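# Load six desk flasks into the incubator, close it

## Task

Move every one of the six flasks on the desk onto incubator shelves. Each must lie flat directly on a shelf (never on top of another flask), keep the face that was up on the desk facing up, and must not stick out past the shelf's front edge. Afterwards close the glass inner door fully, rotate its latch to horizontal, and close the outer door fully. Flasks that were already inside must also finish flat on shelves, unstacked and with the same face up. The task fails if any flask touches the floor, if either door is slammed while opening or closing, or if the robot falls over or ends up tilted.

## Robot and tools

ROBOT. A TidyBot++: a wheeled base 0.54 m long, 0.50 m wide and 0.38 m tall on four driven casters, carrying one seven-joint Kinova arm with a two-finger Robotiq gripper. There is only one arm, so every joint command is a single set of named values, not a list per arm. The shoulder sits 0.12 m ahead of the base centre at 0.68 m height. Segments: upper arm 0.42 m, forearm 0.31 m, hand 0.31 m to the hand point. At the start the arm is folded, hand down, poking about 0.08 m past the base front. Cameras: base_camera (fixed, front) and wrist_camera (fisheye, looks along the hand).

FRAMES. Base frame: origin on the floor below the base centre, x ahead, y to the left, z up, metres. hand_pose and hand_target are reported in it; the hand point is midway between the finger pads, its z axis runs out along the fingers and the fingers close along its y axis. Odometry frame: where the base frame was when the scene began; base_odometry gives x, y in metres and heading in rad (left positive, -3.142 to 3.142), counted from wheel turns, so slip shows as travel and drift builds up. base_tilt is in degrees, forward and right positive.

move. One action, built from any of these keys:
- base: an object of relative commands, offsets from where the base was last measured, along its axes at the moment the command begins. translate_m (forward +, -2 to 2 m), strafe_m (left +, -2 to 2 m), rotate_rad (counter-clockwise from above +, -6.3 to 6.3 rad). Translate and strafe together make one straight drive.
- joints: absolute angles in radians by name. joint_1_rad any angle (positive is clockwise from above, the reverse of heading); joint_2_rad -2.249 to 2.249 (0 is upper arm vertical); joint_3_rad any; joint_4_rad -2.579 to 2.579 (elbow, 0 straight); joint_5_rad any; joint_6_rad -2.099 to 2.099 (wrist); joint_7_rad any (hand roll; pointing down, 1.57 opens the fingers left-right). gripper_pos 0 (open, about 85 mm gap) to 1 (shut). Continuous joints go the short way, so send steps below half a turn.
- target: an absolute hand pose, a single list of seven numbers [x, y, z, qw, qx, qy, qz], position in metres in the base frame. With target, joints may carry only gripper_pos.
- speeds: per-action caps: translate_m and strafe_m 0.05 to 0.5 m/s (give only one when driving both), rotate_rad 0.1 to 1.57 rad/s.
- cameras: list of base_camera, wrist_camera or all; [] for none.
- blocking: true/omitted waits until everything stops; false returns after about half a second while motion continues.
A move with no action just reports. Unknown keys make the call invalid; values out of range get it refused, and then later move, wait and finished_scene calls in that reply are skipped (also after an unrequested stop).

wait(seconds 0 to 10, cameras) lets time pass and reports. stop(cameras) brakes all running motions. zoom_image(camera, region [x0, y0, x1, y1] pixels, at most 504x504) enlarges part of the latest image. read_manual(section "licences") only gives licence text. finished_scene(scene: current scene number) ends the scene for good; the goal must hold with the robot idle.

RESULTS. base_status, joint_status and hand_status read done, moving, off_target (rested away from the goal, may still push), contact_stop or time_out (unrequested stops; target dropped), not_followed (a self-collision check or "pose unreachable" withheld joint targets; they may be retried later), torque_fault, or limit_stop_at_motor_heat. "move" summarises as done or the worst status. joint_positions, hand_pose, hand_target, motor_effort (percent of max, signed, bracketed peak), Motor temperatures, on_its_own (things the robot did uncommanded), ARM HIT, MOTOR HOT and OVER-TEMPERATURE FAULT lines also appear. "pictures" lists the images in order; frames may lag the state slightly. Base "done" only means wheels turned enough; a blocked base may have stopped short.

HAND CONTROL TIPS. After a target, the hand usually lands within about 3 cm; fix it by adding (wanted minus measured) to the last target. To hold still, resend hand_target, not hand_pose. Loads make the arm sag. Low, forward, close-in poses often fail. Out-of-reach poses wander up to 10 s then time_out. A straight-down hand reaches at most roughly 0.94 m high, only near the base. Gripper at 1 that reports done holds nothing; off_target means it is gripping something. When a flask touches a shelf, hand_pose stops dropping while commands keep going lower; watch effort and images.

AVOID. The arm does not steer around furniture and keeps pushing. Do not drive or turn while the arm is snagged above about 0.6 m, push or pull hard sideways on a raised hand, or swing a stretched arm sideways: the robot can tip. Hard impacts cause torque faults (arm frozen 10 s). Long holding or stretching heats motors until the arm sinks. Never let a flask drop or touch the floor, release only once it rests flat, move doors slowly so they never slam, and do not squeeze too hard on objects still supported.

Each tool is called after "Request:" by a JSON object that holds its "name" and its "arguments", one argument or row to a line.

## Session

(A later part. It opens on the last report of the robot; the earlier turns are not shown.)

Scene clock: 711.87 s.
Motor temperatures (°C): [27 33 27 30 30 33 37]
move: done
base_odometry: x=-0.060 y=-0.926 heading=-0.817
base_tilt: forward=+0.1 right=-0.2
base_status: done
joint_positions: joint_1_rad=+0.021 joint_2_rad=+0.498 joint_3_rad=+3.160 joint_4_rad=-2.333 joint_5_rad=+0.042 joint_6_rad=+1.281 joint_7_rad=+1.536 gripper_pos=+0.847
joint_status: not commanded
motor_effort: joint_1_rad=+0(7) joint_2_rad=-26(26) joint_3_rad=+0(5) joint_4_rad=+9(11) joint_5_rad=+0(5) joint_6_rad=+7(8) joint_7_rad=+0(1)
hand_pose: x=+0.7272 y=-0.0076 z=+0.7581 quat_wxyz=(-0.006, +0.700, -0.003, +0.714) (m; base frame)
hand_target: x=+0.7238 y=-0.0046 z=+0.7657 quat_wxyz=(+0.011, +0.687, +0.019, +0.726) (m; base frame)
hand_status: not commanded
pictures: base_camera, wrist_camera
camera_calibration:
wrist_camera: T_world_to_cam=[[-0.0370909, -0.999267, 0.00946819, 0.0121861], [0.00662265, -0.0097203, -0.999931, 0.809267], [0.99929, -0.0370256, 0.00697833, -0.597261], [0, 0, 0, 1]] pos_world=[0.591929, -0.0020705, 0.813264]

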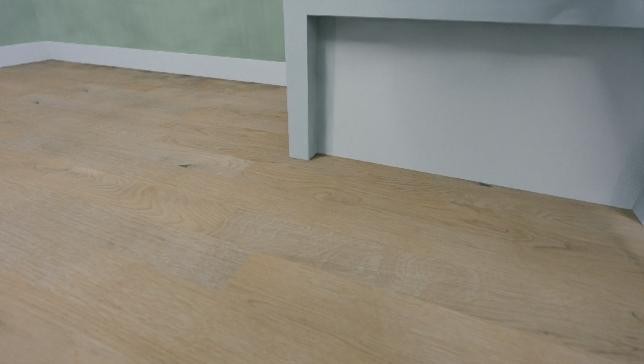

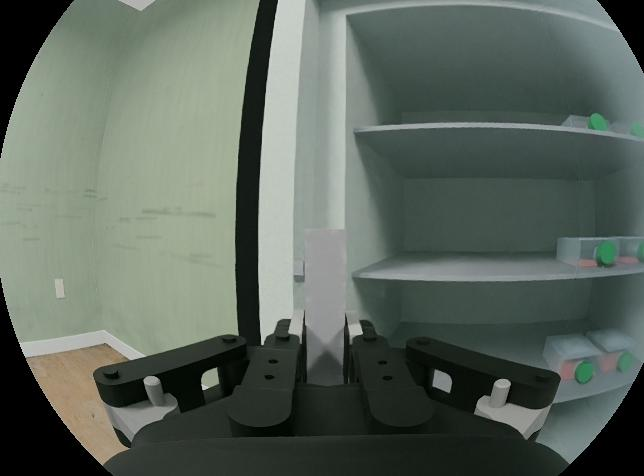

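Request:
{"name": "move", "arguments": {
  "base": {"translate_m": -0.0482, "strafe_m": -0.0771, "rotate_rad": 0.1},
  "speeds": {"translate_m": 0.08, "rotate_rad": 0.1},
  "cameras": ["wrist_camera"]
}}

Request:
{"name": "move", "arguments": {
  "joints": {"gripper_pos": 0.3},
  "cameras": ["wrist_camera"]
}}

Request:
{"name": "move", "arguments": {
  "base": {"translate_m": -0.18},
  "speeds": {"translate_m": 0.1},
  "cameras": ["base_camera", "wrist_camera"]
}}

Scene clock: 732.80 s.
Motor temperatures (°C): [27 33 27 30 30 33 37]
move: done
base_odometry: x=-0.149 y=-0.944 heading=-0.716
base_tilt: forward=+0.0 right=-0.2
base_status: done
joint_positions: joint_1_rad=+0.021 joint_2_rad=+0.498 joint_3_rad=+3.160 joint_4_rad=-2.334 joint_5_rad=+0.043 joint_6_rad=+1.281 joint_7_rad=+1.536 gripper_pos=+0.847
joint_status: not commanded
motor_effort: joint_1_rad=+0(6) joint_2_rad=-26(26) joint_3_rad=+0(5) joint_4_rad=+8(11) joint_5_rad=+0(5) joint_6_rad=+7(8) joint_7_rad=+0(1)
hand_pose: x=+0.7271 y=-0.0078 z=+0.7581 quat_wxyz=(-0.006, +0.700, -0.003, +0.714) (m; base frame)
hand_target: x=+0.7238 y=-0.0046 z=+0.7657 quat_wxyz=(+0.011, +0.687, +0.019, +0.726) (m; base frame)
hand_status: not commanded
pictures: wrist_camera
camera_calibration:
wrist_camera: T_world_to_cam=[[-0.037395, -0.999253, 0.00976323, 0.0119243], [0.00660872, -0.0100171, -0.999928, 0.80927], [0.999279, -0.0373278, 0.00697838, -0.597164], [0, 0, 0, 1]] pos_world=[0.591831, -0.00226887, 0.813262]

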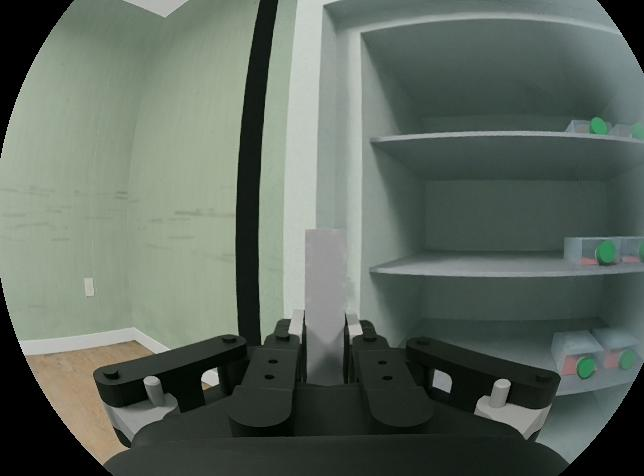

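Scene clock: 733.67 s.
Motor temperatures (°C): [27 33 27 30 30 33 37]
move: done
base_odometry: x=-0.149 y=-0.944 heading=-0.716
base_tilt: forward=+0.1 right=-0.2
base_status: not commanded
joint_positions: joint_1_rad=+0.021 joint_2_rad=+0.504 joint_3_rad=+3.160 joint_4_rad=-2.334 joint_5_rad=+0.043 joint_6_rad=+1.281 joint_7_rad=+1.536 gripper_pos=+0.300
joint_status: all done
motor_effort: joint_1_rad=+0(1) joint_2_rad=-29(31) joint_3_rad=+0(1) joint_4_rad=+10(10) joint_5_rad=-1(1) joint_6_rad=+9(10) joint_7_rad=+0(2)
hand_pose: x=+0.7276 y=-0.0078 z=+0.7546 quat_wxyz=(-0.006, +0.702, -0.003, +0.712) (m; base frame)
hand_target: x=+0.7238 y=-0.0046 z=+0.7657 quat_wxyz=(+0.011, +0.687, +0.019, +0.726) (m; base frame)
hand_status: not commanded
pictures: wrist_camera
camera_calibration:
wrist_camera: T_world_to_cam=[[-0.0373368, -0.999254, 0.00987682, 0.0117505], [0.000908114, -0.00991764, -0.99995, 0.809974], [0.999302, -0.037326, 0.00127773, -0.59326], [0, 0, 0, 1]] pos_world=[0.592549, -0.00236919, 0.810576]

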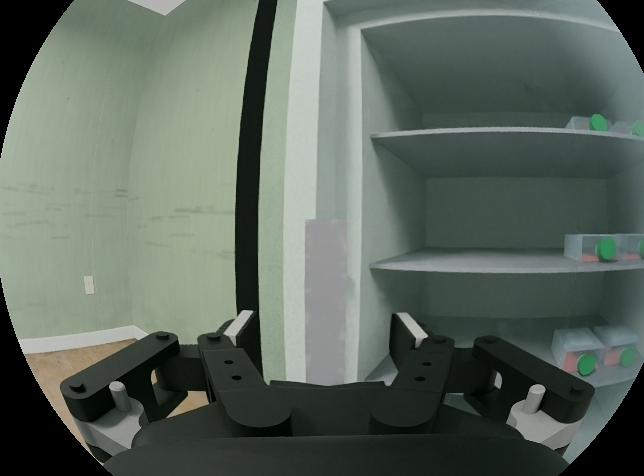

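Scene clock: 736.00 s.
Motor temperatures (°C): [27 33 27 30 30 33 37]
move: done
base_odometry: x=-0.285 y=-0.825 heading=-0.716
base_tilt: forward=+0.0 right=-0.2
base_status: done
joint_positions: joint_1_rad=+0.021 joint_2_rad=+0.505 joint_3_rad=+3.160 joint_4_rad=-2.334 joint_5_rad=+0.043 joint_6_rad=+1.281 joint_7_rad=+1.536 gripper_pos=+0.300
joint_status: not commanded
motor_effort: joint_1_rad=+0(1) joint_2_rad=-29(32) joint_3_rad=+0(1) joint_4_rad=+9(11) joint_5_rad=-1(1) joint_6_rad=+9(10) joint_7_rad=+0(1)
hand_pose: x=+0.7274 y=-0.0078 z=+0.7537 quat_wxyz=(-0.006, +0.703, -0.003, +0.711) (m; base frame)
hand_target: x=+0.7238 y=-0.0046 z=+0.7657 quat_wxyz=(+0.011, +0.687, +0.019, +0.726) (m; base frame)
hand_status: not commanded
pictures: base_camera, wrist_camera
camera_calibration:
wrist_camera: T_world_to_cam=[[-0.0373188, -0.999255, 0.0098442, 0.0118692], [-0.000889252, -0.00981785, -0.999951, 0.810345], [0.999303, -0.0373257, -0.000522199, -0.591703], [0, 0, 0, 1]] pos_world=[0.592455, -0.00226951, 0.80988]

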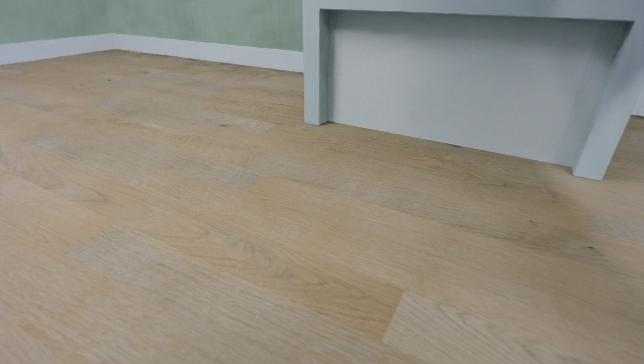

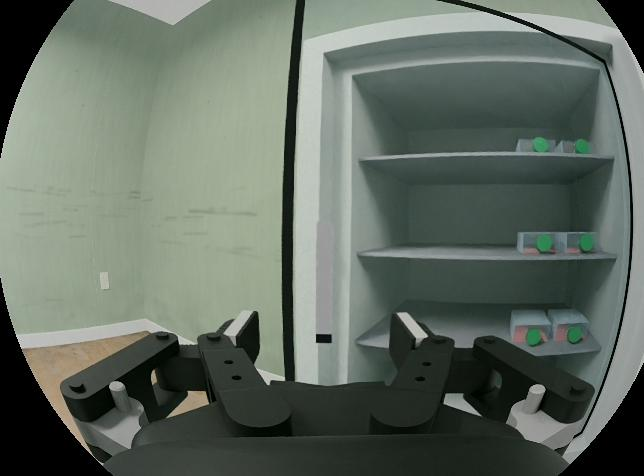

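Request:
{"name": "move", "arguments": {
  "base": {"translate_m": -0.12},
  "joints": {"joint_2_rad": 0.09, "joint_4_rad": -1.98, "joint_6_rad": 0.574, "gripper_pos": 0.97, "joint_7_rad": 1.6},
  "cameras": []
}}

Request:
{"name": "move", "arguments": {
  "base": {"translate_m": 0.331, "strafe_m": 0.648},
  "speeds": {"translate_m": 0.4},
  "cameras": []
}}

Request:
{"name": "move", "arguments": {
  "base": {"rotate_rad": -0.503},
  "cameras": ["base_camera", "wrist_camera"]
}}

Scene clock: 759.43 s.
Motor temperatures (°C): [27 33 27 30 30 33 37]
move: done
base_odometry: x=-0.375 y=-0.747 heading=-0.716
base_tilt: forward=+0.0 right=-0.2
base_status: done
joint_positions: joint_1_rad=+0.021 joint_2_rad=+0.102 joint_3_rad=+3.160 joint_4_rad=-1.998 joint_5_rad=+0.043 joint_6_rad=+0.660 joint_7_rad=+1.543 gripper_pos=+0.970
joint_status: all done
motor_effort: joint_1_rad=-1(1) joint_2_rad=-24(33) joint_3_rad=+0(1) joint_4_rad=+19(20) joint_5_rad=-1(2) joint_6_rad=+9(10) joint_7_rad=+1(2)
hand_pose: x=+0.7417 y=-0.0144 z=+0.9820 quat_wxyz=(+0.009, +0.660, +0.000, +0.751) (m; base frame)
hand_target: x=+0.7433 y=-0.0137 z=+0.9734 quat_wxyz=(+0.031, +0.680, +0.022, +0.732) (m; base frame)
hand_status: not commanded
pictures: none
No camera images: "cameras" was empty.

Scene clock: 762.40 s.
Motor temperatures (°C): [27 33 27 30 30 33 37]
move: done
base_odometry: x=+0.300 y=-0.475 heading=-0.716
base_tilt: forward=+0.0 right=-0.2
base_status: done
joint_positions: joint_1_rad=+0.021 joint_2_rad=+0.101 joint_3_rad=+3.160 joint_4_rad=-1.998 joint_5_rad=+0.043 joint_6_rad=+0.656 joint_7_rad=+1.543 gripper_pos=+0.970
joint_status: not commanded
motor_effort: joint_1_rad=+0(3) joint_2_rad=-24(26) joint_3_rad=+0(2) joint_4_rad=+19(20) joint_5_rad=-1(1) joint_6_rad=+9(9) joint_7_rad=+0(1)
hand_pose: x=+0.7418 y=-0.0144 z=+0.9811 quat_wxyz=(+0.009, +0.661, +0.000, +0.750) (m; base frame)
hand_target: x=+0.7433 y=-0.0137 z=+0.9734 quat_wxyz=(+0.031, +0.680, +0.022, +0.732) (m; base frame)
hand_status: not commanded
pictures: none
No camera images: "cameras" was empty.

Scene clock: 763.90 s.
Motor temperatures (°C): [27 33 27 30 30 33 37]
move: done
base_odometry: x=+0.300 y=-0.475 heading=-1.219
base_tilt: forward=+0.0 right=-0.2
base_status: done
joint_positions: joint_1_rad=+0.027 joint_2_rad=+0.101 joint_3_rad=+3.166 joint_4_rad=-1.998 joint_5_rad=+0.043 joint_6_rad=+0.656 joint_7_rad=+1.544 gripper_pos=+0.970
joint_status: not commanded
motor_effort: joint_1_rad=+0(4) joint_2_rad=-24(26) joint_3_rad=+0(3) joint_4_rad=+19(20) joint_5_rad=+0(2) joint_6_rad=+9(9) joint_7_rad=-1(1)
hand_pose: x=+0.7417 y=-0.0223 z=+0.9810 quat_wxyz=(+0.014, +0.661, -0.004, +0.750) (m; base frame)
hand_target: x=+0.7433 y=-0.0137 z=+0.9734 quat_wxyz=(+0.031, +0.680, +0.022, +0.732) (m; base frame)
hand_status: not commanded
pictures: base_camera, wrist_camera
camera_calibration:
wrist_camera: T_world_to_cam=[[-0.0707261, -0.997047, 0.0299135, 0.00080414], [0.112315, -0.0377579, -0.992955, 0.946112], [0.991152, -0.0668681, 0.114654, -0.713989], [0, 0, 0, 1]] pos_world=[0.601467, -0.0112181, 1.02128]

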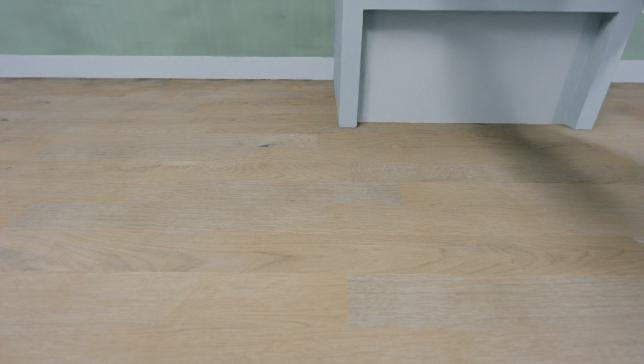

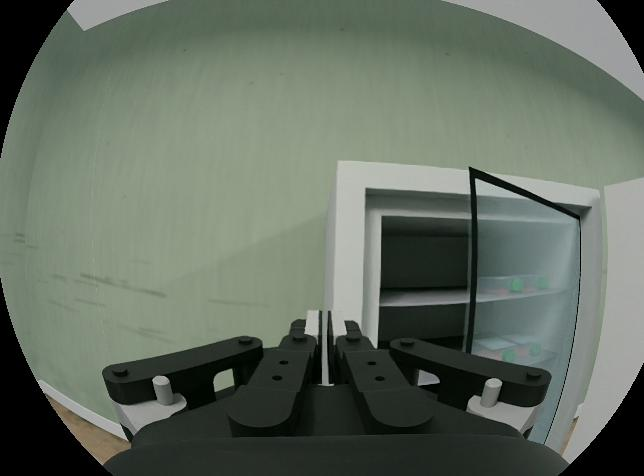

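Request:
{"name": "move", "arguments": {
  "base": {"translate_m": 0.2},
  "speeds": {"translate_m": 0.2},
  "joints": {"joint_6_rad": 0.45},
  "cameras": ["wrist_camera"]
}}

Scene clock: 798.60 s.
Motor temperatures (°C): [27 33 27 30 30 33 37]
move: done
base_odometry: x=+0.369 y=-0.663 heading=-1.219
base_tilt: forward=+0.1 right=-0.2
base_status: done
joint_positions: joint_1_rad=+0.027 joint_2_rad=+0.095 joint_3_rad=+3.166 joint_4_rad=-1.994 joint_5_rad=+0.043 joint_6_rad=+0.517 joint_7_rad=+1.544 gripper_pos=+0.970
joint_status: all done
motor_effort: joint_1_rad=+0(1) joint_2_rad=-24(27) joint_3_rad=+0(0) joint_4_rad=+19(22) joint_5_rad=+0(1) joint_6_rad=+9(11) joint_7_rad=-1(1)
hand_pose: x=+0.7430 y=-0.0240 z=+0.9449 quat_wxyz=(+0.015, +0.707, -0.007, +0.707) (m; base frame)
hand_target: x=+0.7437 y=-0.0154 z=+0.9349 quat_wxyz=(+0.031, +0.724, +0.021, +0.689) (m; base frame)
hand_status: not commanded
pictures: wrist_camera
camera_calibration:
wrist_camera: T_world_to_cam=[[-0.0720615, -0.996775, 0.0352979, -0.00387192], [-0.015021, -0.0343013, -0.999299, 1.01071], [0.997287, -0.0725412, -0.0125008, -0.595882], [0, 0, 0, 1]] pos_world=[0.609169, -0.0124168, 1.00269]

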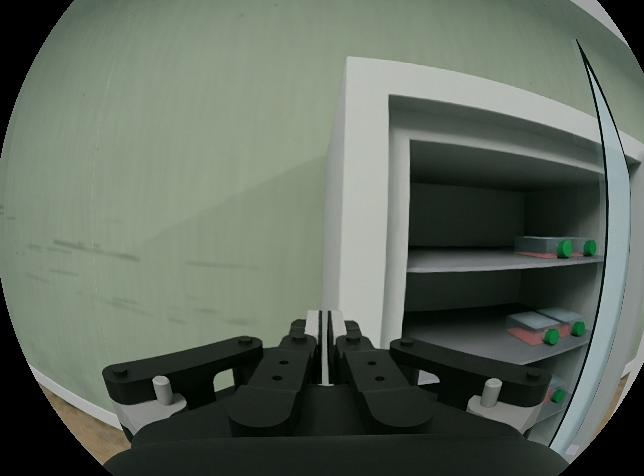

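Request:
{"name": "move", "arguments": {
  "base": {"translate_m": 0.015, "strafe_m": -0.1},
  "speeds": {"translate_m": 0.1},
  "cameras": ["wrist_camera"]
}}

Scene clock: 809.73 s.
Motor temperatures (°C): [27 33 27 30 30 33 37]
move: done
base_odometry: x=+0.280 y=-0.712 heading=-1.219
base_tilt: forward=+0.1 right=-0.1
base_status: done
joint_positions: joint_1_rad=+0.027 joint_2_rad=+0.095 joint_3_rad=+3.166 joint_4_rad=-1.994 joint_5_rad=+0.043 joint_6_rad=+0.517 joint_7_rad=+1.544 gripper_pos=+0.970
joint_status: not commanded
motor_effort: joint_1_rad=+0(3) joint_2_rad=-25(25) joint_3_rad=+0(2) joint_4_rad=+19(20) joint_5_rad=-1(1) joint_6_rad=+9(10) joint_7_rad=+0(1)
hand_pose: x=+0.7431 y=-0.0233 z=+0.9449 quat_wxyz=(+0.015, +0.707, -0.006, +0.707) (m; base frame)
hand_target: x=+0.7437 y=-0.0154 z=+0.9349 quat_wxyz=(+0.031, +0.724, +0.021, +0.689) (m; base frame)
hand_status: not commanded
pictures: wrist_camera
camera_calibration:
wrist_camera: T_world_to_cam=[[-0.0709607, -0.996855, 0.0352937, -0.00394378], [-0.0149827, -0.0343137, -0.999299, 1.01071], [0.997367, -0.0714397, -0.0125007, -0.595869], [0, 0, 0, 1]] pos_world=[0.609163, -0.0118191, 1.00269]

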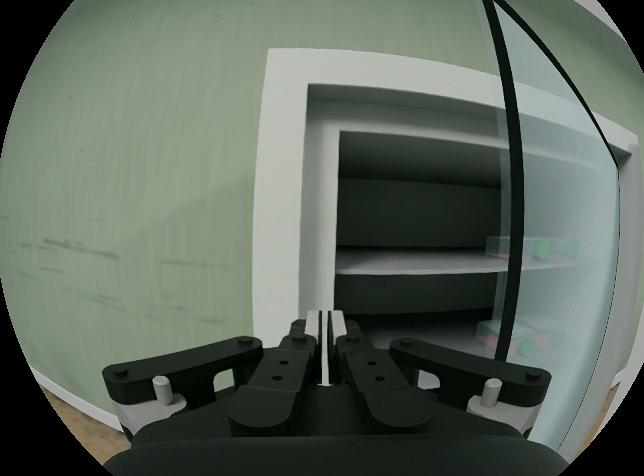

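Request:
{"name": "move", "arguments": {
  "base": {"translate_m": -0.005, "strafe_m": -0.06},
  "speeds": {"strafe_m": 0.08},
  "cameras": ["wrist_camera"]
}}

Request:
{"name": "move", "arguments": {
  "base": {"translate_m": -0.115, "strafe_m": -0.09},
  "speeds": {"translate_m": 0.1},
  "cameras": ["wrist_camera"]
}}

Scene clock: 822.87 s.
Motor temperatures (°C): [27 33 27 30 30 33 37]
move: done
base_odometry: x=+0.222 y=-0.728 heading=-1.219
base_tilt: forward=+0.0 right=-0.2
base_status: done
joint_positions: joint_1_rad=+0.017 joint_2_rad=+0.094 joint_3_rad=+3.157 joint_4_rad=-1.994 joint_5_rad=+0.043 joint_6_rad=+0.517 joint_7_rad=+1.544 gripper_pos=+0.970
joint_status: not commanded
motor_effort: joint_1_rad=+1(5) joint_2_rad=-24(26) joint_3_rad=+1(5) joint_4_rad=+19(21) joint_5_rad=-1(3) joint_6_rad=+9(10) joint_7_rad=+0(1)
hand_pose: x=+0.7432 y=-0.0119 z=+0.9451 quat_wxyz=(+0.008, +0.707, +0.000, +0.707) (m; base frame)
hand_target: x=+0.7437 y=-0.0154 z=+0.9349 quat_wxyz=(+0.031, +0.724, +0.021, +0.689) (m; base frame)
hand_status: not commanded
pictures: wrist_camera
camera_calibration:
wrist_camera: T_world_to_cam=[[-0.0522809, -0.998034, 0.0345711, -0.00578281], [-0.0141, -0.0338773, -0.999327, 1.0107], [0.998533, -0.0527331, -0.0123012, -0.595995], [0, 0, 0, 1]] pos_world=[0.60907, -0.00296029, 1.00289]

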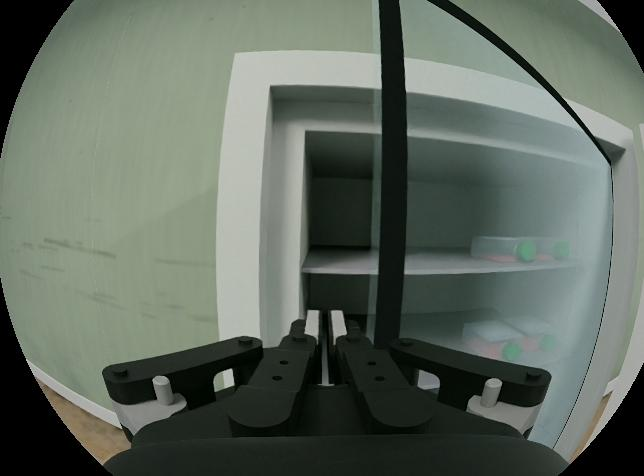

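Scene clock: 824.90 s.
Motor temperatures (°C): [27 33 27 30 30 33 37]
move: done
base_odometry: x=+0.098 y=-0.651 heading=-1.219
base_tilt: forward=+0.0 right=-0.2
base_status: done
joint_positions: joint_1_rad=+0.008 joint_2_rad=+0.094 joint_3_rad=+3.147 joint_4_rad=-1.993 joint_5_rad=+0.043 joint_6_rad=+0.517 joint_7_rad=+1.544 gripper_pos=+0.970
joint_status: not commanded
motor_effort: joint_1_rad=+2(6) joint_2_rad=-24(27) joint_3_rad=+2(6) joint_4_rad=+20(22) joint_5_rad=-1(3) joint_6_rad=+10(10) joint_7_rad=+0(1)
hand_pose: x=+0.7432 y=-0.0001 z=+0.9454 quat_wxyz=(+0.001, +0.707, +0.007, +0.707) (m; base frame)
hand_target: x=+0.7437 y=-0.0154 z=+0.9349 quat_wxyz=(+0.031, +0.724, +0.021, +0.689) (m; base frame)
hand_status: not commanded
pictures: wrist_camera
camera_calibration:
wrist_camera: T_world_to_cam=[[-0.0330085, -0.998888, 0.0336682, -0.00748644], [-0.0131143, -0.0332508, -0.999361, 1.01064], [0.999369, -0.0334289, -0.0120021, -0.596243], [0, 0, 0, 1]] pos_world=[0.608873, 0.00619489, 1.00309]

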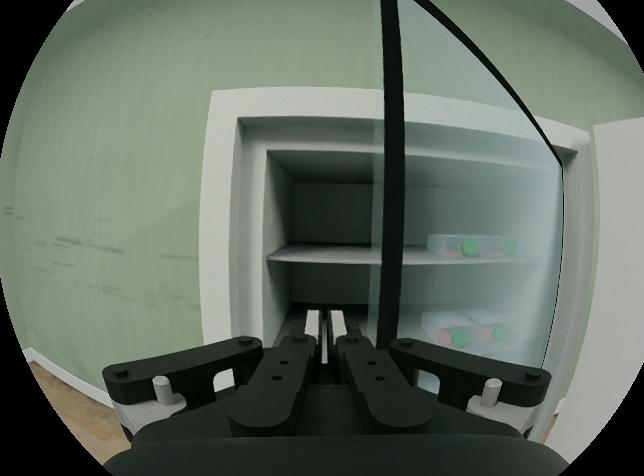

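Request:
{"name": "move", "arguments": {
  "base": {"translate_m": -0.1, "strafe_m": -0.14},
  "speeds": {"translate_m": 0.1},
  "cameras": ["wrist_camera"]
}}

Request:
{"name": "move", "arguments": {
  "base": {"translate_m": -0.054, "strafe_m": -0.163},
  "speeds": {"strafe_m": 0.1},
  "cameras": ["wrist_camera"]
}}

Scene clock: 837.97 s.
Motor temperatures (°C): [27 33 27 30 30 33 37]
move: done
base_odometry: x=-0.068 y=-0.605 heading=-1.219
base_tilt: forward=+0.0 right=-0.2
base_status: done
joint_positions: joint_1_rad=-0.016 joint_2_rad=+0.091 joint_3_rad=+3.123 joint_4_rad=-1.995 joint_5_rad=+0.043 joint_6_rad=+0.516 joint_7_rad=+1.544 gripper_pos=+0.970
joint_status: not commanded
motor_effort: joint_1_rad=+6(10) joint_2_rad=-22(25) joint_3_rad=+6(9) joint_4_rad=+23(26) joint_5_rad=-3(5) joint_6_rad=+11(11) joint_7_rad=-1(1)
hand_pose: x=+0.7413 y=+0.0288 z=+0.9458 quat_wxyz=(-0.017, +0.707, +0.023, +0.707) (m; base frame)
hand_target: x=+0.7437 y=-0.0154 z=+0.9349 quat_wxyz=(+0.031, +0.724, +0.021, +0.689) (m; base frame)
hand_status: not commanded
pictures: wrist_camera
camera_calibration:
wrist_camera: T_world_to_cam=[[0.0141574, -0.999404, 0.031498, -0.0116406], [-0.0115628, -0.0316627, -0.999432, 1.01086], [0.999833, 0.0137852, -0.0120042, -0.595191], [0, 0, 0, 1]] pos_world=[0.606945, 0.0285777, 1.0035]

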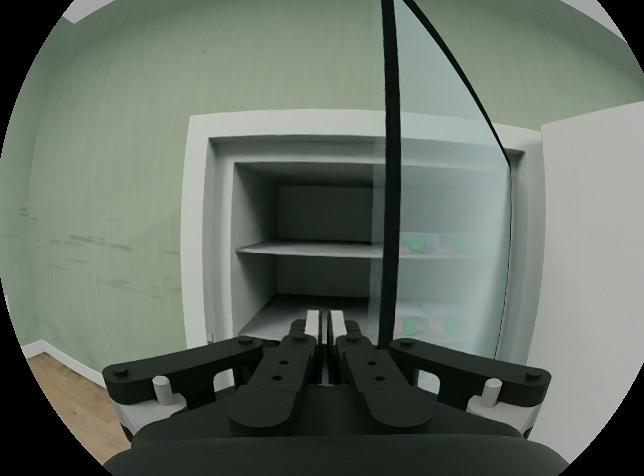

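Scene clock: 840.27 s.
Motor temperatures (°C): [27 33 27 30 30 33 37]
move: done
base_odometry: x=-0.240 y=-0.610 heading=-1.219
base_tilt: forward=+0.0 right=-0.2
base_status: done
joint_positions: joint_1_rad=-0.043 joint_2_rad=+0.063 joint_3_rad=+3.095 joint_4_rad=-2.023 joint_5_rad=+0.043 joint_6_rad=+0.511 joint_7_rad=+1.544 gripper_pos=+0.970
joint_status: not commanded
motor_effort: joint_1_rad=+11(15) joint_2_rad=-15(23) joint_3_rad=+11(14) joint_4_rad=+29(31) joint_5_rad=-4(6) joint_6_rad=+12(13) joint_7_rad=+0(1)
hand_pose: x=+0.7266 y=+0.0614 z=+0.9457 quat_wxyz=(-0.036, +0.707, +0.041, +0.705) (m; base frame)
hand_target: x=+0.7437 y=-0.0154 z=+0.9349 quat_wxyz=(+0.031, +0.724, +0.021, +0.689) (m; base frame)
hand_status: not commanded
pictures: wrist_camera
camera_calibration:
wrist_camera: T_world_to_cam=[[0.0689509, -0.997157, 0.0304043, -0.0177131], [-0.0138768, -0.0314325, -0.99941, 1.01334], [0.997524, 0.0684883, -0.0160046, -0.57885], [0, 0, 0, 1]] pos_world=[0.5927, 0.0538336, 1.00402]

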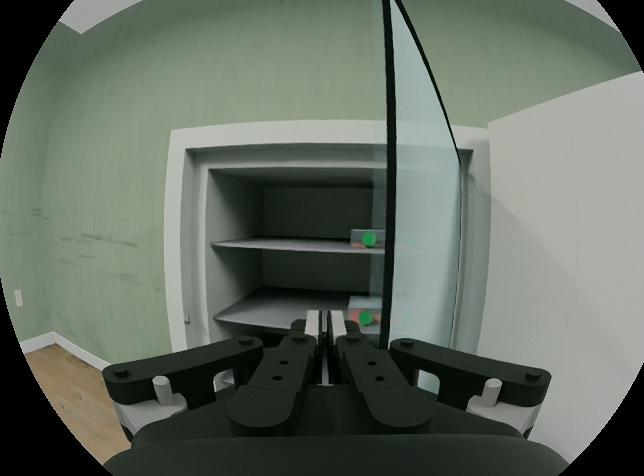

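Request:
{"name": "move", "arguments": {
  "base": {"translate_m": -0.02, "strafe_m": -0.15},
  "speeds": {"strafe_m": 0.1},
  "cameras": ["wrist_camera"]
}}

Scene clock: 854.00 s.
Motor temperatures (°C): [27 33 27 30 30 33 37]
move: done
base_odometry: x=-0.388 y=-0.643 heading=-1.219
base_tilt: forward=-0.1 right=-0.2
base_status: done
joint_positions: joint_1_rad=-0.036 joint_2_rad=+0.024 joint_3_rad=+3.100 joint_4_rad=-2.058 joint_5_rad=+0.043 joint_6_rad=+0.502 joint_7_rad=+1.544 gripper_pos=+0.970
joint_status: not commanded
motor_effort: joint_1_rad=+7(15) joint_2_rad=-6(16) joint_3_rad=+8(15) joint_4_rad=+37(38) joint_5_rad=-3(7) joint_6_rad=+14(14) joint_7_rad=+1(1)
hand_pose: x=+0.7115 y=+0.0539 z=+0.9452 quat_wxyz=(-0.031, +0.710, +0.038, +0.703) (m; base frame)
hand_target: x=+0.7437 y=-0.0154 z=+0.9349 quat_wxyz=(+0.031, +0.724, +0.021, +0.689) (m; base frame)
hand_status: not commanded
pictures: wrist_camera
camera_calibration:
wrist_camera: T_world_to_cam=[[0.0578813, -0.997787, 0.0327097, -0.0184331], [-0.0203829, -0.0339389, -0.999216, 1.01694], [0.998115, 0.0571692, -0.0223022, -0.557127], [0, 0, 0, 1]] pos_world=[0.577872, 0.0479721, 1.00432]

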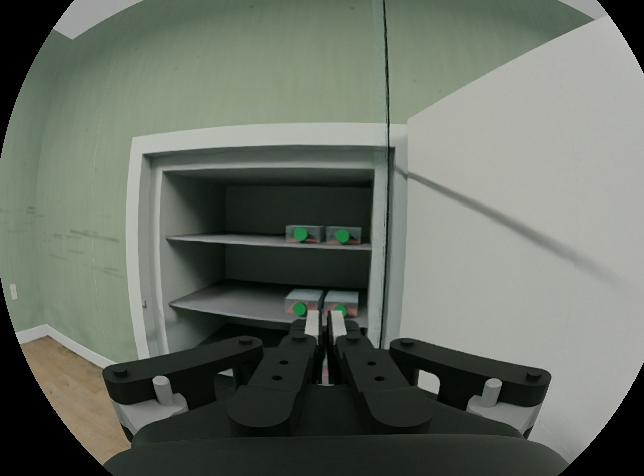

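Request:
{"name": "move", "arguments": {
  "base": {"translate_m": 0.015, "strafe_m": -0.08},
  "speeds": {"strafe_m": 0.1},
  "cameras": ["wrist_camera"]
}}

Scene clock: 867.43 s.
Motor temperatures (°C): [27 33 27 31 30 33 37]
move: done
base_odometry: x=-0.458 y=-0.685 heading=-1.219
base_tilt: forward=+0.0 right=-0.2
base_status: done
joint_positions: joint_1_rad=+0.006 joint_2_rad=+0.008 joint_3_rad=+3.142 joint_4_rad=-2.061 joint_5_rad=+0.044 joint_6_rad=+0.491 joint_7_rad=+1.545 gripper_pos=+0.970
joint_status: not commanded
motor_effort: joint_1_rad=+5(11) joint_2_rad=-4(13) joint_3_rad=+6(11) joint_4_rad=+35(45) joint_5_rad=-2(5) joint_6_rad=+13(18) joint_7_rad=+0(1)
hand_pose: x=+0.7097 y=+0.0039 z=+0.9501 quat_wxyz=(-0.001, +0.710, +0.010, +0.704) (m; base frame)
hand_target: x=+0.7437 y=-0.0154 z=+0.9349 quat_wxyz=(+0.031, +0.724, +0.021, +0.689) (m; base frame)
hand_status: not commanded
pictures: wrist_camera
camera_calibration:
wrist_camera: T_world_to_cam=[[-0.0265523, -0.998998, 0.0360297, -0.0114745], [-0.0199621, -0.0355053, -0.99917, 1.0197], [0.999448, -0.0272495, -0.0189993, -0.556121], [0, 0, 0, 1]] pos_world=[0.575865, 0.00958769, 1.0087]

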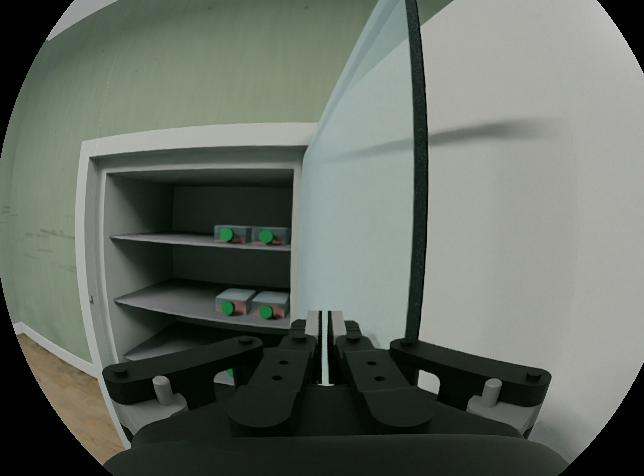

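Request:
{"name": "move", "arguments": {
  "base": {"strafe_m": 0.1},
  "speeds": {"strafe_m": 0.15},
  "cameras": ["wrist_camera"]
}}

Request:
{"name": "move", "arguments": {
  "base": {"translate_m": -0.25, "strafe_m": 0.2},
  "speeds": {"translate_m": 0.3},
  "joints": {"joint_2_rad": 0.09, "joint_4_rad": -1.98, "joint_6_rad": 0.55},
  "cameras": ["base_camera", "wrist_camera"]
}}

Scene clock: 883.57 s.
Motor temperatures (°C): [27 32 27 31 30 33 37]
move: done
base_odometry: x=-0.364 y=-0.650 heading=-1.219
base_tilt: forward=+0.0 right=-0.2
base_status: done
joint_positions: joint_1_rad=+0.055 joint_2_rad=+0.028 joint_3_rad=+3.193 joint_4_rad=-2.040 joint_5_rad=+0.044 joint_6_rad=+0.491 joint_7_rad=+1.545 gripper_pos=+0.970
joint_status: not commanded
motor_effort: joint_1_rad=-9(10) joint_2_rad=-9(13) joint_3_rad=-8(8) joint_4_rad=+30(34) joint_5_rad=+3(4) joint_6_rad=+11(13) joint_7_rad=+0(1)
hand_pose: x=+0.7164 y=-0.0552 z=+0.9507 quat_wxyz=(+0.035, +0.709, -0.025, +0.704) (m; base frame)
hand_target: x=+0.7437 y=-0.0154 z=+0.9349 quat_wxyz=(+0.031, +0.724, +0.021, +0.689) (m; base frame)
hand_status: not commanded
pictures: wrist_camera
camera_calibration:
wrist_camera: T_world_to_cam=[[-0.125421, -0.99139, 0.0376233, -0.000664002], [-0.0220932, -0.0351224, -0.999139, 1.01994], [0.991858, -0.126144, -0.0174979, -0.565813], [0, 0, 0, 1]] pos_world=[0.583656, -0.0362095, 1.00919]

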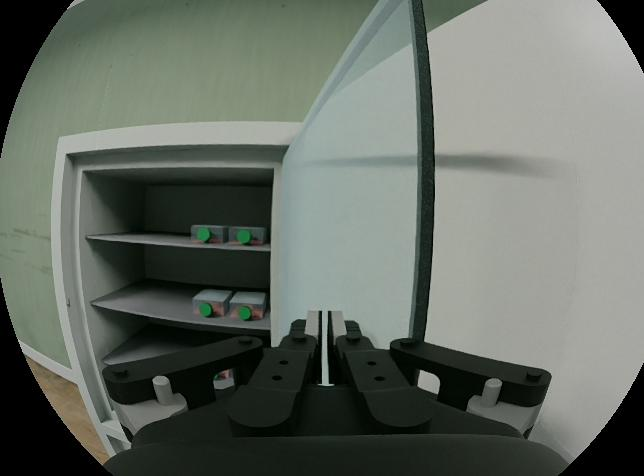

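Scene clock: 885.60 s.
Motor temperatures (°C): [27 32 27 31 30 33 37]
move: done
base_odometry: x=-0.262 y=-0.346 heading=-1.219
base_tilt: forward=+0.0 right=-0.2
base_status: done
joint_positions: joint_1_rad=+0.028 joint_2_rad=+0.100 joint_3_rad=+3.169 joint_4_rad=-1.979 joint_5_rad=+0.044 joint_6_rad=+0.549 joint_7_rad=+1.546 gripper_pos=+0.970
joint_status: all done
motor_effort: joint_1_rad=+0(8) joint_2_rad=-25(28) joint_3_rad=+0(7) joint_4_rad=+19(30) joint_5_rad=+0(3) joint_6_rad=+9(11) joint_7_rad=+0(1)
hand_pose: x=+0.7465 y=-0.0254 z=+0.9601 quat_wxyz=(+0.017, +0.693, -0.005, +0.721) (m; base frame)
hand_target: x=+0.7437 y=-0.0140 z=+0.9659 quat_wxyz=(+0.031, +0.689, +0.022, +0.724) (m; base frame)
hand_status: not commanded
pictures: base_camera, wrist_camera
camera_calibration:
wrist_camera: T_world_to_cam=[[-0.0745586, -0.99651, 0.037538, -0.00574438], [0.0262478, -0.0395908, -0.998871, 0.994585], [0.996871, -0.0734891, 0.029108, -0.638881], [0, 0, 0, 1]] pos_world=[0.610348, -0.0132987, 1.01227]

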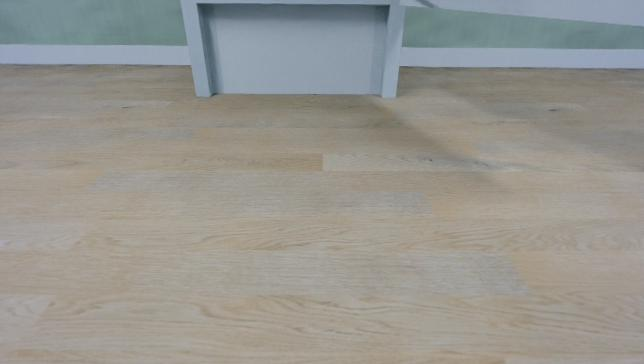

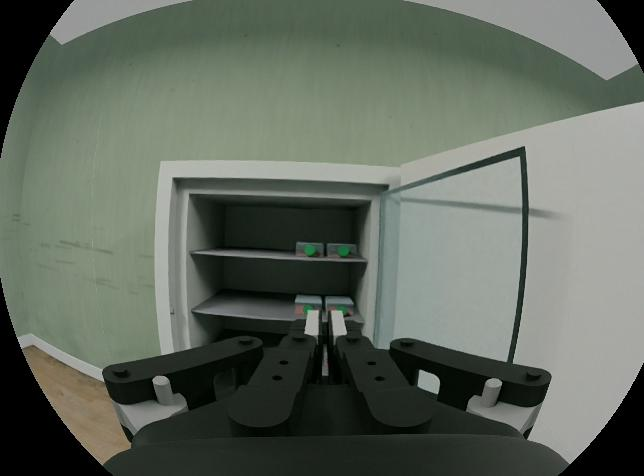

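Request:
{"name": "zoom_image", "arguments": {
  "camera": "base_camera",
  "region": [170, 50, 420, 120]
}}

Request:
{"name": "zoom_image", "arguments": {
  "camera": "wrist_camera",
  "region": [150, 150, 400, 350]
}}

Scaled by 2.016.

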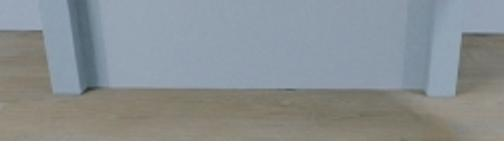

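Scaled by 2.016.

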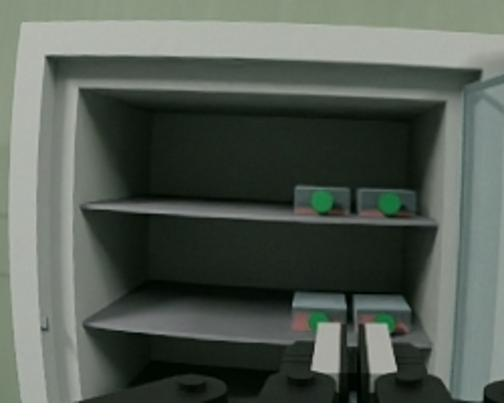

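Request:
{"name": "move", "arguments": {
  "base": {"translate_m": -0.4, "strafe_m": 0.5},
  "joints": {"joint_2_rad": 0.19, "joint_4_rad": -0.93, "joint_6_rad": -1.2, "joint_1_rad": 0.03, "joint_3_rad": 3.16, "joint_5_rad": 0.05},
  "cameras": []
}}

Request:
{"name": "move", "arguments": {
  "base": {"rotate_rad": 1.571},
  "cameras": ["base_camera", "wrist_camera"]
}}

Scene clock: 927.47 s.
Motor temperatures (°C): [27 33 27 31 30 33 37]
move: done
base_odometry: x=+0.070 y=+0.201 heading=-1.219
base_tilt: forward=+0.0 right=-0.2
base_status: done
joint_positions: joint_1_rad=+0.028 joint_2_rad=+0.181 joint_3_rad=+3.166 joint_4_rad=-0.950 joint_5_rad=+0.044 joint_6_rad=-1.114 joint_7_rad=+1.546 gripper_pos=+0.970
joint_status: all done
motor_effort: joint_1_rad=+0(3) joint_2_rad=-27(30) joint_3_rad=+0(2) joint_4_rad=+19(22) joint_5_rad=+0(2) joint_6_rad=+7(10) joint_7_rad=+0(1)
hand_pose: x=+0.7211 y=-0.0408 z=+1.0358 quat_wxyz=(+0.030, +0.900, -0.034, +0.433) (m; base frame)
hand_target: x=+0.7082 y=-0.0403 z=+1.0203 quat_wxyz=(+0.042, +0.916, -0.009, +0.398) (m; base frame)
hand_status: not commanded
pictures: none
No camera images: "cameras" was empty.

Scene clock: 929.87 s.
Motor temperatures (°C): [27 33 27 31 30 33 37]
move: done
base_odometry: x=+0.070 y=+0.201 heading=+0.352
base_tilt: forward=+0.1 right=-0.2
base_status: done
joint_positions: joint_1_rad=+0.022 joint_2_rad=+0.202 joint_3_rad=+3.158 joint_4_rad=-0.950 joint_5_rad=+0.044 joint_6_rad=-1.117 joint_7_rad=+1.546 gripper_pos=+0.970
joint_status: not commanded
motor_effort: joint_1_rad=+0(4) joint_2_rad=-27(32) joint_3_rad=+0(3) joint_4_rad=+19(20) joint_5_rad=+0(1) joint_6_rad=+7(8) joint_7_rad=+0(1)
hand_pose: x=+0.7282 y=-0.0335 z=+1.0223 quat_wxyz=(+0.026, +0.906, -0.028, +0.423) (m; base frame)
hand_target: x=+0.7082 y=-0.0403 z=+1.0203 quat_wxyz=(+0.042, +0.916, -0.009, +0.398) (m; base frame)
hand_status: not commanded
pictures: base_camera, wrist_camera
camera_calibration:
wrist_camera: T_world_to_cam=[[-0.0892515, -0.993655, 0.0684373, -0.0383206], [-0.652767, 0.00645798, -0.757531, 1.30615], [0.752283, -0.112284, -0.649201, 0.247104], [0, 0, 0, 1]] pos_world=[0.663301, -0.0187666, 1.1525]

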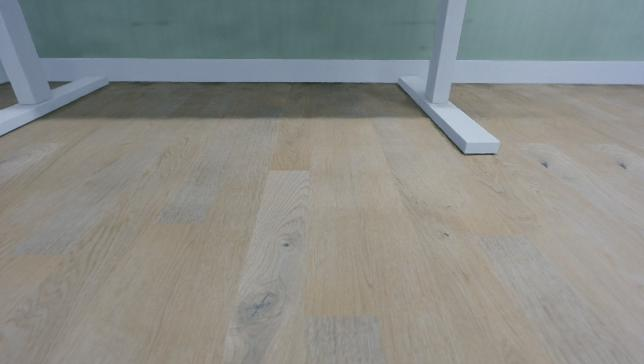

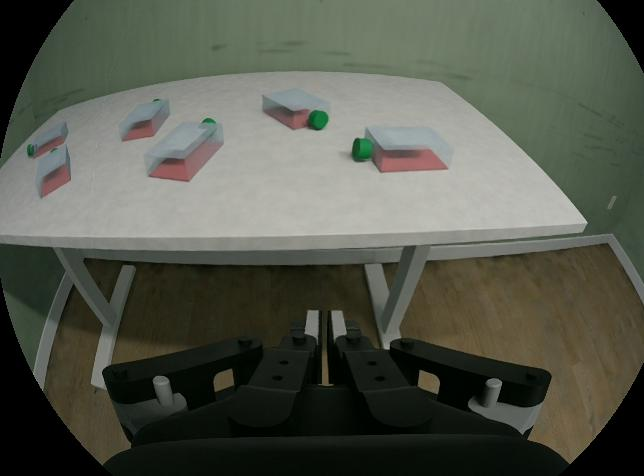

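Request:
{"name": "zoom_image", "arguments": {
  "camera": "wrist_camera",
  "region": [0, 60, 250, 220]
}}

Request:
{"name": "zoom_image", "arguments": {
  "camera": "wrist_camera",
  "region": [230, 60, 600, 260]
}}

Scaled by 2.016.

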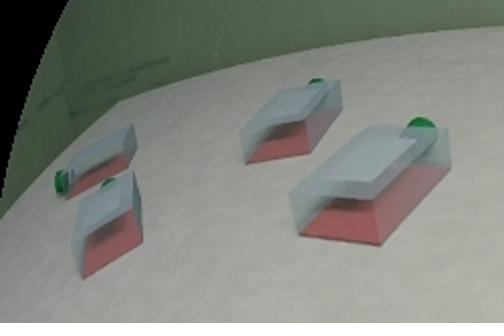

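Scaled by 1.362.

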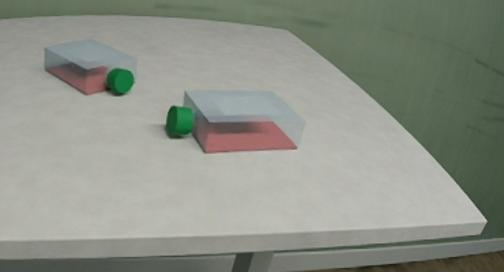

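Request:
{"name": "move", "arguments": {
  "base": {"translate_m": 0.15, "strafe_m": 0.39, "rotate_rad": -0.22},
  "speeds": {"translate_m": 0.3},
  "joints": {"joint_1_rad": 0.01, "joint_2_rad": 0.05, "joint_3_rad": 3.135, "joint_4_rad": -1.54, "joint_5_rad": 0.03, "joint_6_rad": -0.213, "joint_7_rad": 1.6, "gripper_pos": 0.0},
  "cameras": ["base_camera", "wrist_camera"]
}}

Scene clock: 1132.40 s.
Motor temperatures (°C): [27 33 27 31 30 33 37]
move: done
base_odometry: x=+0.076 y=+0.619 heading=+0.131
base_tilt: forward=+0.0 right=-0.2
base_status: done
joint_positions: joint_1_rad=+0.020 joint_2_rad=+0.073 joint_3_rad=+3.145 joint_4_rad=-1.519 joint_5_rad=+0.044 joint_6_rad=-0.295 joint_7_rad=+1.546 gripper_pos=+0.000
joint_status: all done
motor_effort: joint_1_rad=+0(6) joint_2_rad=-26(28) joint_3_rad=+0(4) joint_4_rad=+21(22) joint_5_rad=+0(2) joint_6_rad=+9(10) joint_7_rad=+0(1)
hand_pose: x=+0.7596 y=-0.0180 z=+0.9981 quat_wxyz=(+0.017, +0.809, -0.007, +0.587) (m; base frame)
hand_target: x=+0.7572 y=-0.0029 z=+1.0244 quat_wxyz=(+0.022, +0.784, +0.020, +0.620) (m; base frame)
hand_status: not commanded
pictures: base_camera, wrist_camera
camera_calibration:
wrist_camera: T_world_to_cam=[[-0.0628378, -0.996494, 0.0552341, -0.0254849], [-0.324277, -0.0319547, -0.945422, 1.24541], [0.943873, -0.0773194, -0.321132, -0.262744], [0, 0, 0, 1]] pos_world=[0.650252, -0.0059141, 1.09447]

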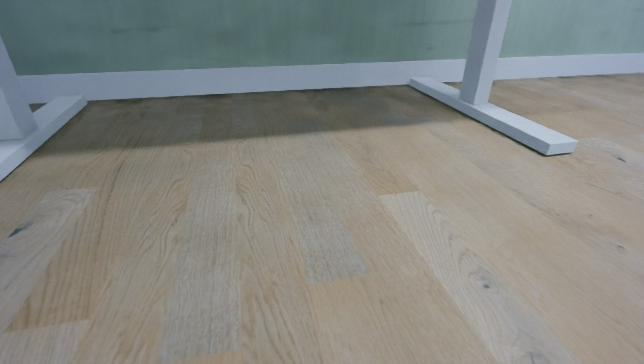

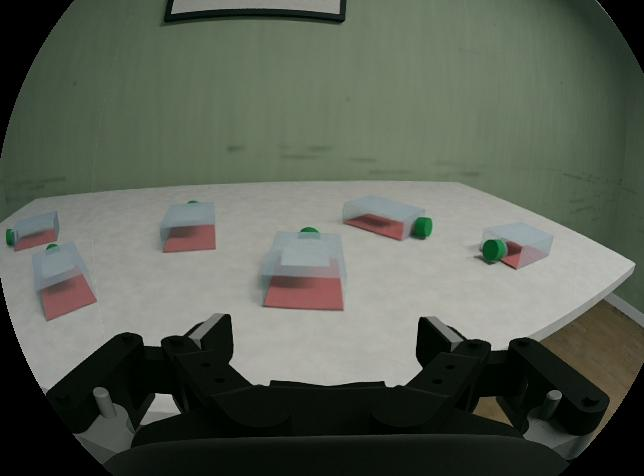

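Request:
{"name": "zoom_image", "arguments": {
  "camera": "wrist_camera",
  "region": [230, 210, 400, 330]
}}

Scaled by 2.965.

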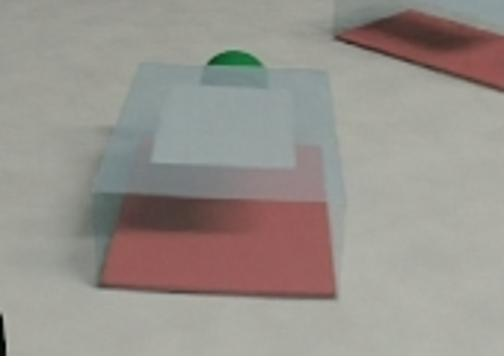

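Request:
{"name": "move", "arguments": {
  "joints": {"joint_2_rad": 0.17},
  "base": {"strafe_m": 0.015},
  "speeds": {"strafe_m": 0.1},
  "cameras": ["wrist_camera"]
}}

Request:
{"name": "zoom_image", "arguments": {
  "camera": "wrist_camera",
  "region": [210, 200, 440, 400]
}}

Scene clock: 1404.77 s.
Motor temperatures (°C): [27 33 27 31 30 33 37]
move: done
base_odometry: x=+0.074 y=+0.634 heading=+0.131
base_tilt: forward=+0.0 right=-0.2
base_status: done
joint_positions: joint_1_rad=+0.014 joint_2_rad=+0.175 joint_3_rad=+3.140 joint_4_rad=-1.527 joint_5_rad=+0.044 joint_6_rad=-0.290 joint_7_rad=+1.546 gripper_pos=+0.000
joint_status: all done
motor_effort: joint_1_rad=+0(4) joint_2_rad=-29(32) joint_3_rad=+0(3) joint_4_rad=+21(22) joint_5_rad=-1(1) joint_6_rad=+8(9) joint_7_rad=+0(1)
hand_pose: x=+0.7881 y=-0.0111 z=+0.9279 quat_wxyz=(+0.013, +0.839, -0.002, +0.544) (m; base frame)
hand_target: x=+0.7936 y=-0.0033 z=+0.9455 quat_wxyz=(+0.020, +0.820, +0.020, +0.572) (m; base frame)
hand_status: not commanded
pictures: wrist_camera
camera_calibration:
wrist_camera: T_world_to_cam=[[-0.0450785, -0.997275, 0.0583997, -0.029819], [-0.420778, -0.0340655, -0.906524, 1.22851], [0.906043, -0.065438, -0.418096, -0.191699], [0, 0, 0, 1]] pos_world=[0.689272, -0.000432434, 1.03526]

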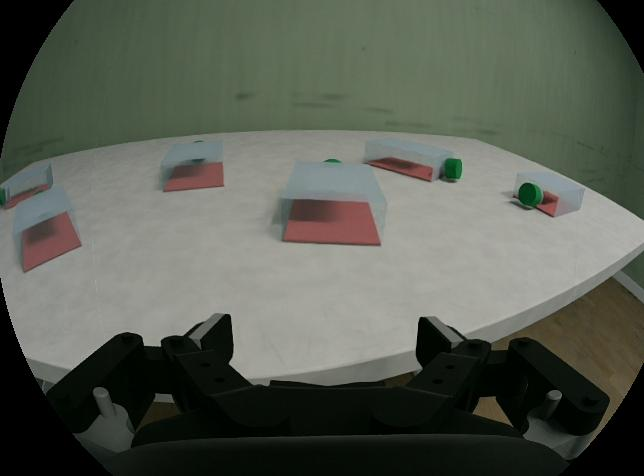

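Scaled by 2.191.

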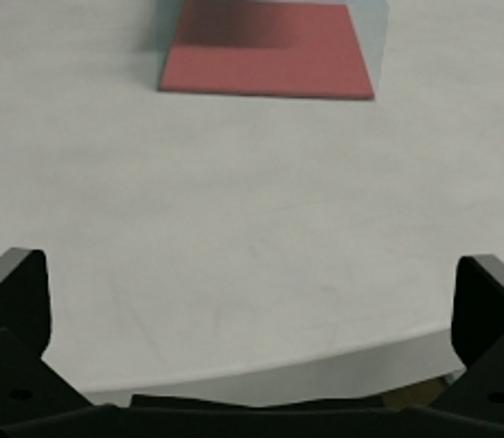

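Request:
{"name": "zoom_image", "arguments": {
  "camera": "wrist_camera",
  "region": [340, 120, 600, 230]
}}

Scaled by 1.938.

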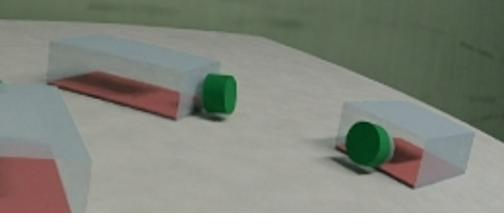

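Request:
{"name": "move", "arguments": {
  "joints": {"joint_2_rad": 0.05},
  "base": {"translate_m": -0.3},
  "cameras": []
}}

Request:
{"name": "move", "arguments": {
  "base": {"translate_m": 0.865, "strafe_m": -0.895},
  "cameras": []
}}

Request:
{"name": "move", "arguments": {
  "base": {"rotate_rad": 0.89},
  "cameras": ["base_camera", "wrist_camera"]
}}

Scene clock: 1485.27 s.
Motor temperatures (°C): [27 33 27 31 30 33 37]
move: done
base_odometry: x=-0.224 y=+0.595 heading=+0.131
base_tilt: forward=+0.0 right=-0.2
base_status: done
joint_positions: joint_1_rad=+0.014 joint_2_rad=+0.058 joint_3_rad=+3.140 joint_4_rad=-1.528 joint_5_rad=+0.044 joint_6_rad=-0.287 joint_7_rad=+1.546 gripper_pos=+0.000
joint_status: all done
motor_effort: joint_1_rad=+0(1) joint_2_rad=-25(34) joint_3_rad=+0(0) joint_4_rad=+21(22) joint_5_rad=-1(1) joint_6_rad=+9(9) joint_7_rad=+0(1)
hand_pose: x=+0.7548 y=-0.0106 z=+1.0046 quat_wxyz=(+0.014, +0.805, -0.002, +0.593) (m; base frame)
hand_target: x=+0.7572 y=-0.0029 z=+1.0244 quat_wxyz=(+0.022, +0.784, +0.020, +0.620) (m; base frame)
hand_status: not commanded
pictures: none
No camera images: "cameras" was empty.

Scene clock: 1488.60 s.
Motor temperatures (°C): [27 33 27 31 30 33 37]
move: done
base_odometry: x=+0.751 y=-0.179 heading=+0.130
base_tilt: forward=+0.0 right=-0.2
base_status: done
joint_positions: joint_1_rad=+0.014 joint_2_rad=+0.057 joint_3_rad=+3.139 joint_4_rad=-1.528 joint_5_rad=+0.044 joint_6_rad=-0.287 joint_7_rad=+1.546 gripper_pos=+0.000
joint_status: not commanded
motor_effort: joint_1_rad=+0(2) joint_2_rad=-25(28) joint_3_rad=+0(2) joint_4_rad=+21(22) joint_5_rad=+0(1) joint_6_rad=+9(9) joint_7_rad=+0(1)
hand_pose: x=+0.7545 y=-0.0098 z=+1.0054 quat_wxyz=(+0.013, +0.805, -0.001, +0.593) (m; base frame)
hand_target: x=+0.7572 y=-0.0029 z=+1.0244 quat_wxyz=(+0.022, +0.784, +0.020, +0.620) (m; base frame)
hand_status: not commanded
pictures: none
No camera images: "cameras" was empty.

Scene clock: 1490.50 s.
Motor temperatures (°C): [27 33 27 31 30 33 37]
move: done
base_odometry: x=+0.751 y=-0.179 heading=+1.020
base_tilt: forward=+0.1 right=-0.2
base_status: done
joint_positions: joint_1_rad=+0.004 joint_2_rad=+0.057 joint_3_rad=+3.130 joint_4_rad=-1.528 joint_5_rad=+0.044 joint_6_rad=-0.287 joint_7_rad=+1.546 gripper_pos=+0.000
joint_status: not commanded
motor_effort: joint_1_rad=+0(4) joint_2_rad=-24(28) joint_3_rad=+0(3) joint_4_rad=+21(22) joint_5_rad=-1(1) joint_6_rad=+9(9) joint_7_rad=+0(1)
hand_pose: x=+0.7544 y=+0.0022 z=+1.0054 quat_wxyz=(+0.008, +0.805, +0.006, +0.593) (m; base frame)
hand_target: x=+0.7572 y=-0.0029 z=+1.0244 quat_wxyz=(+0.022, +0.784, +0.020, +0.620) (m; base frame)
hand_status: not commanded
pictures: base_camera, wrist_camera
camera_calibration:
wrist_camera: T_world_to_cam=[[-0.0313879, -0.998063, 0.0537067, -0.0281647], [-0.308559, -0.0414328, -0.950302, 1.24443], [0.950687, -0.0463997, -0.306661, -0.273738], [0, 0, 0, 1]] pos_world=[0.643337, 0.0107489, 1.10016]

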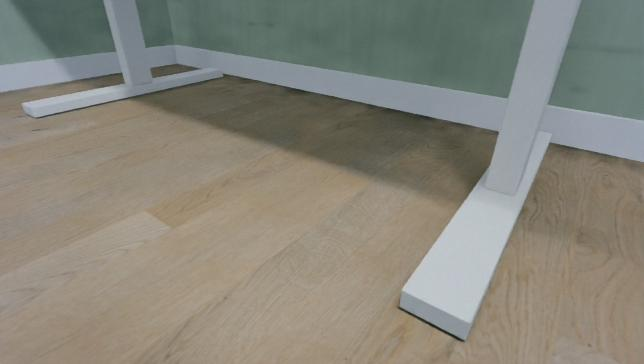

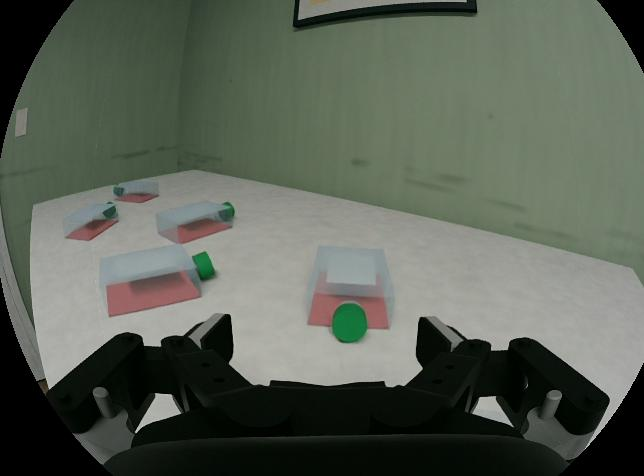

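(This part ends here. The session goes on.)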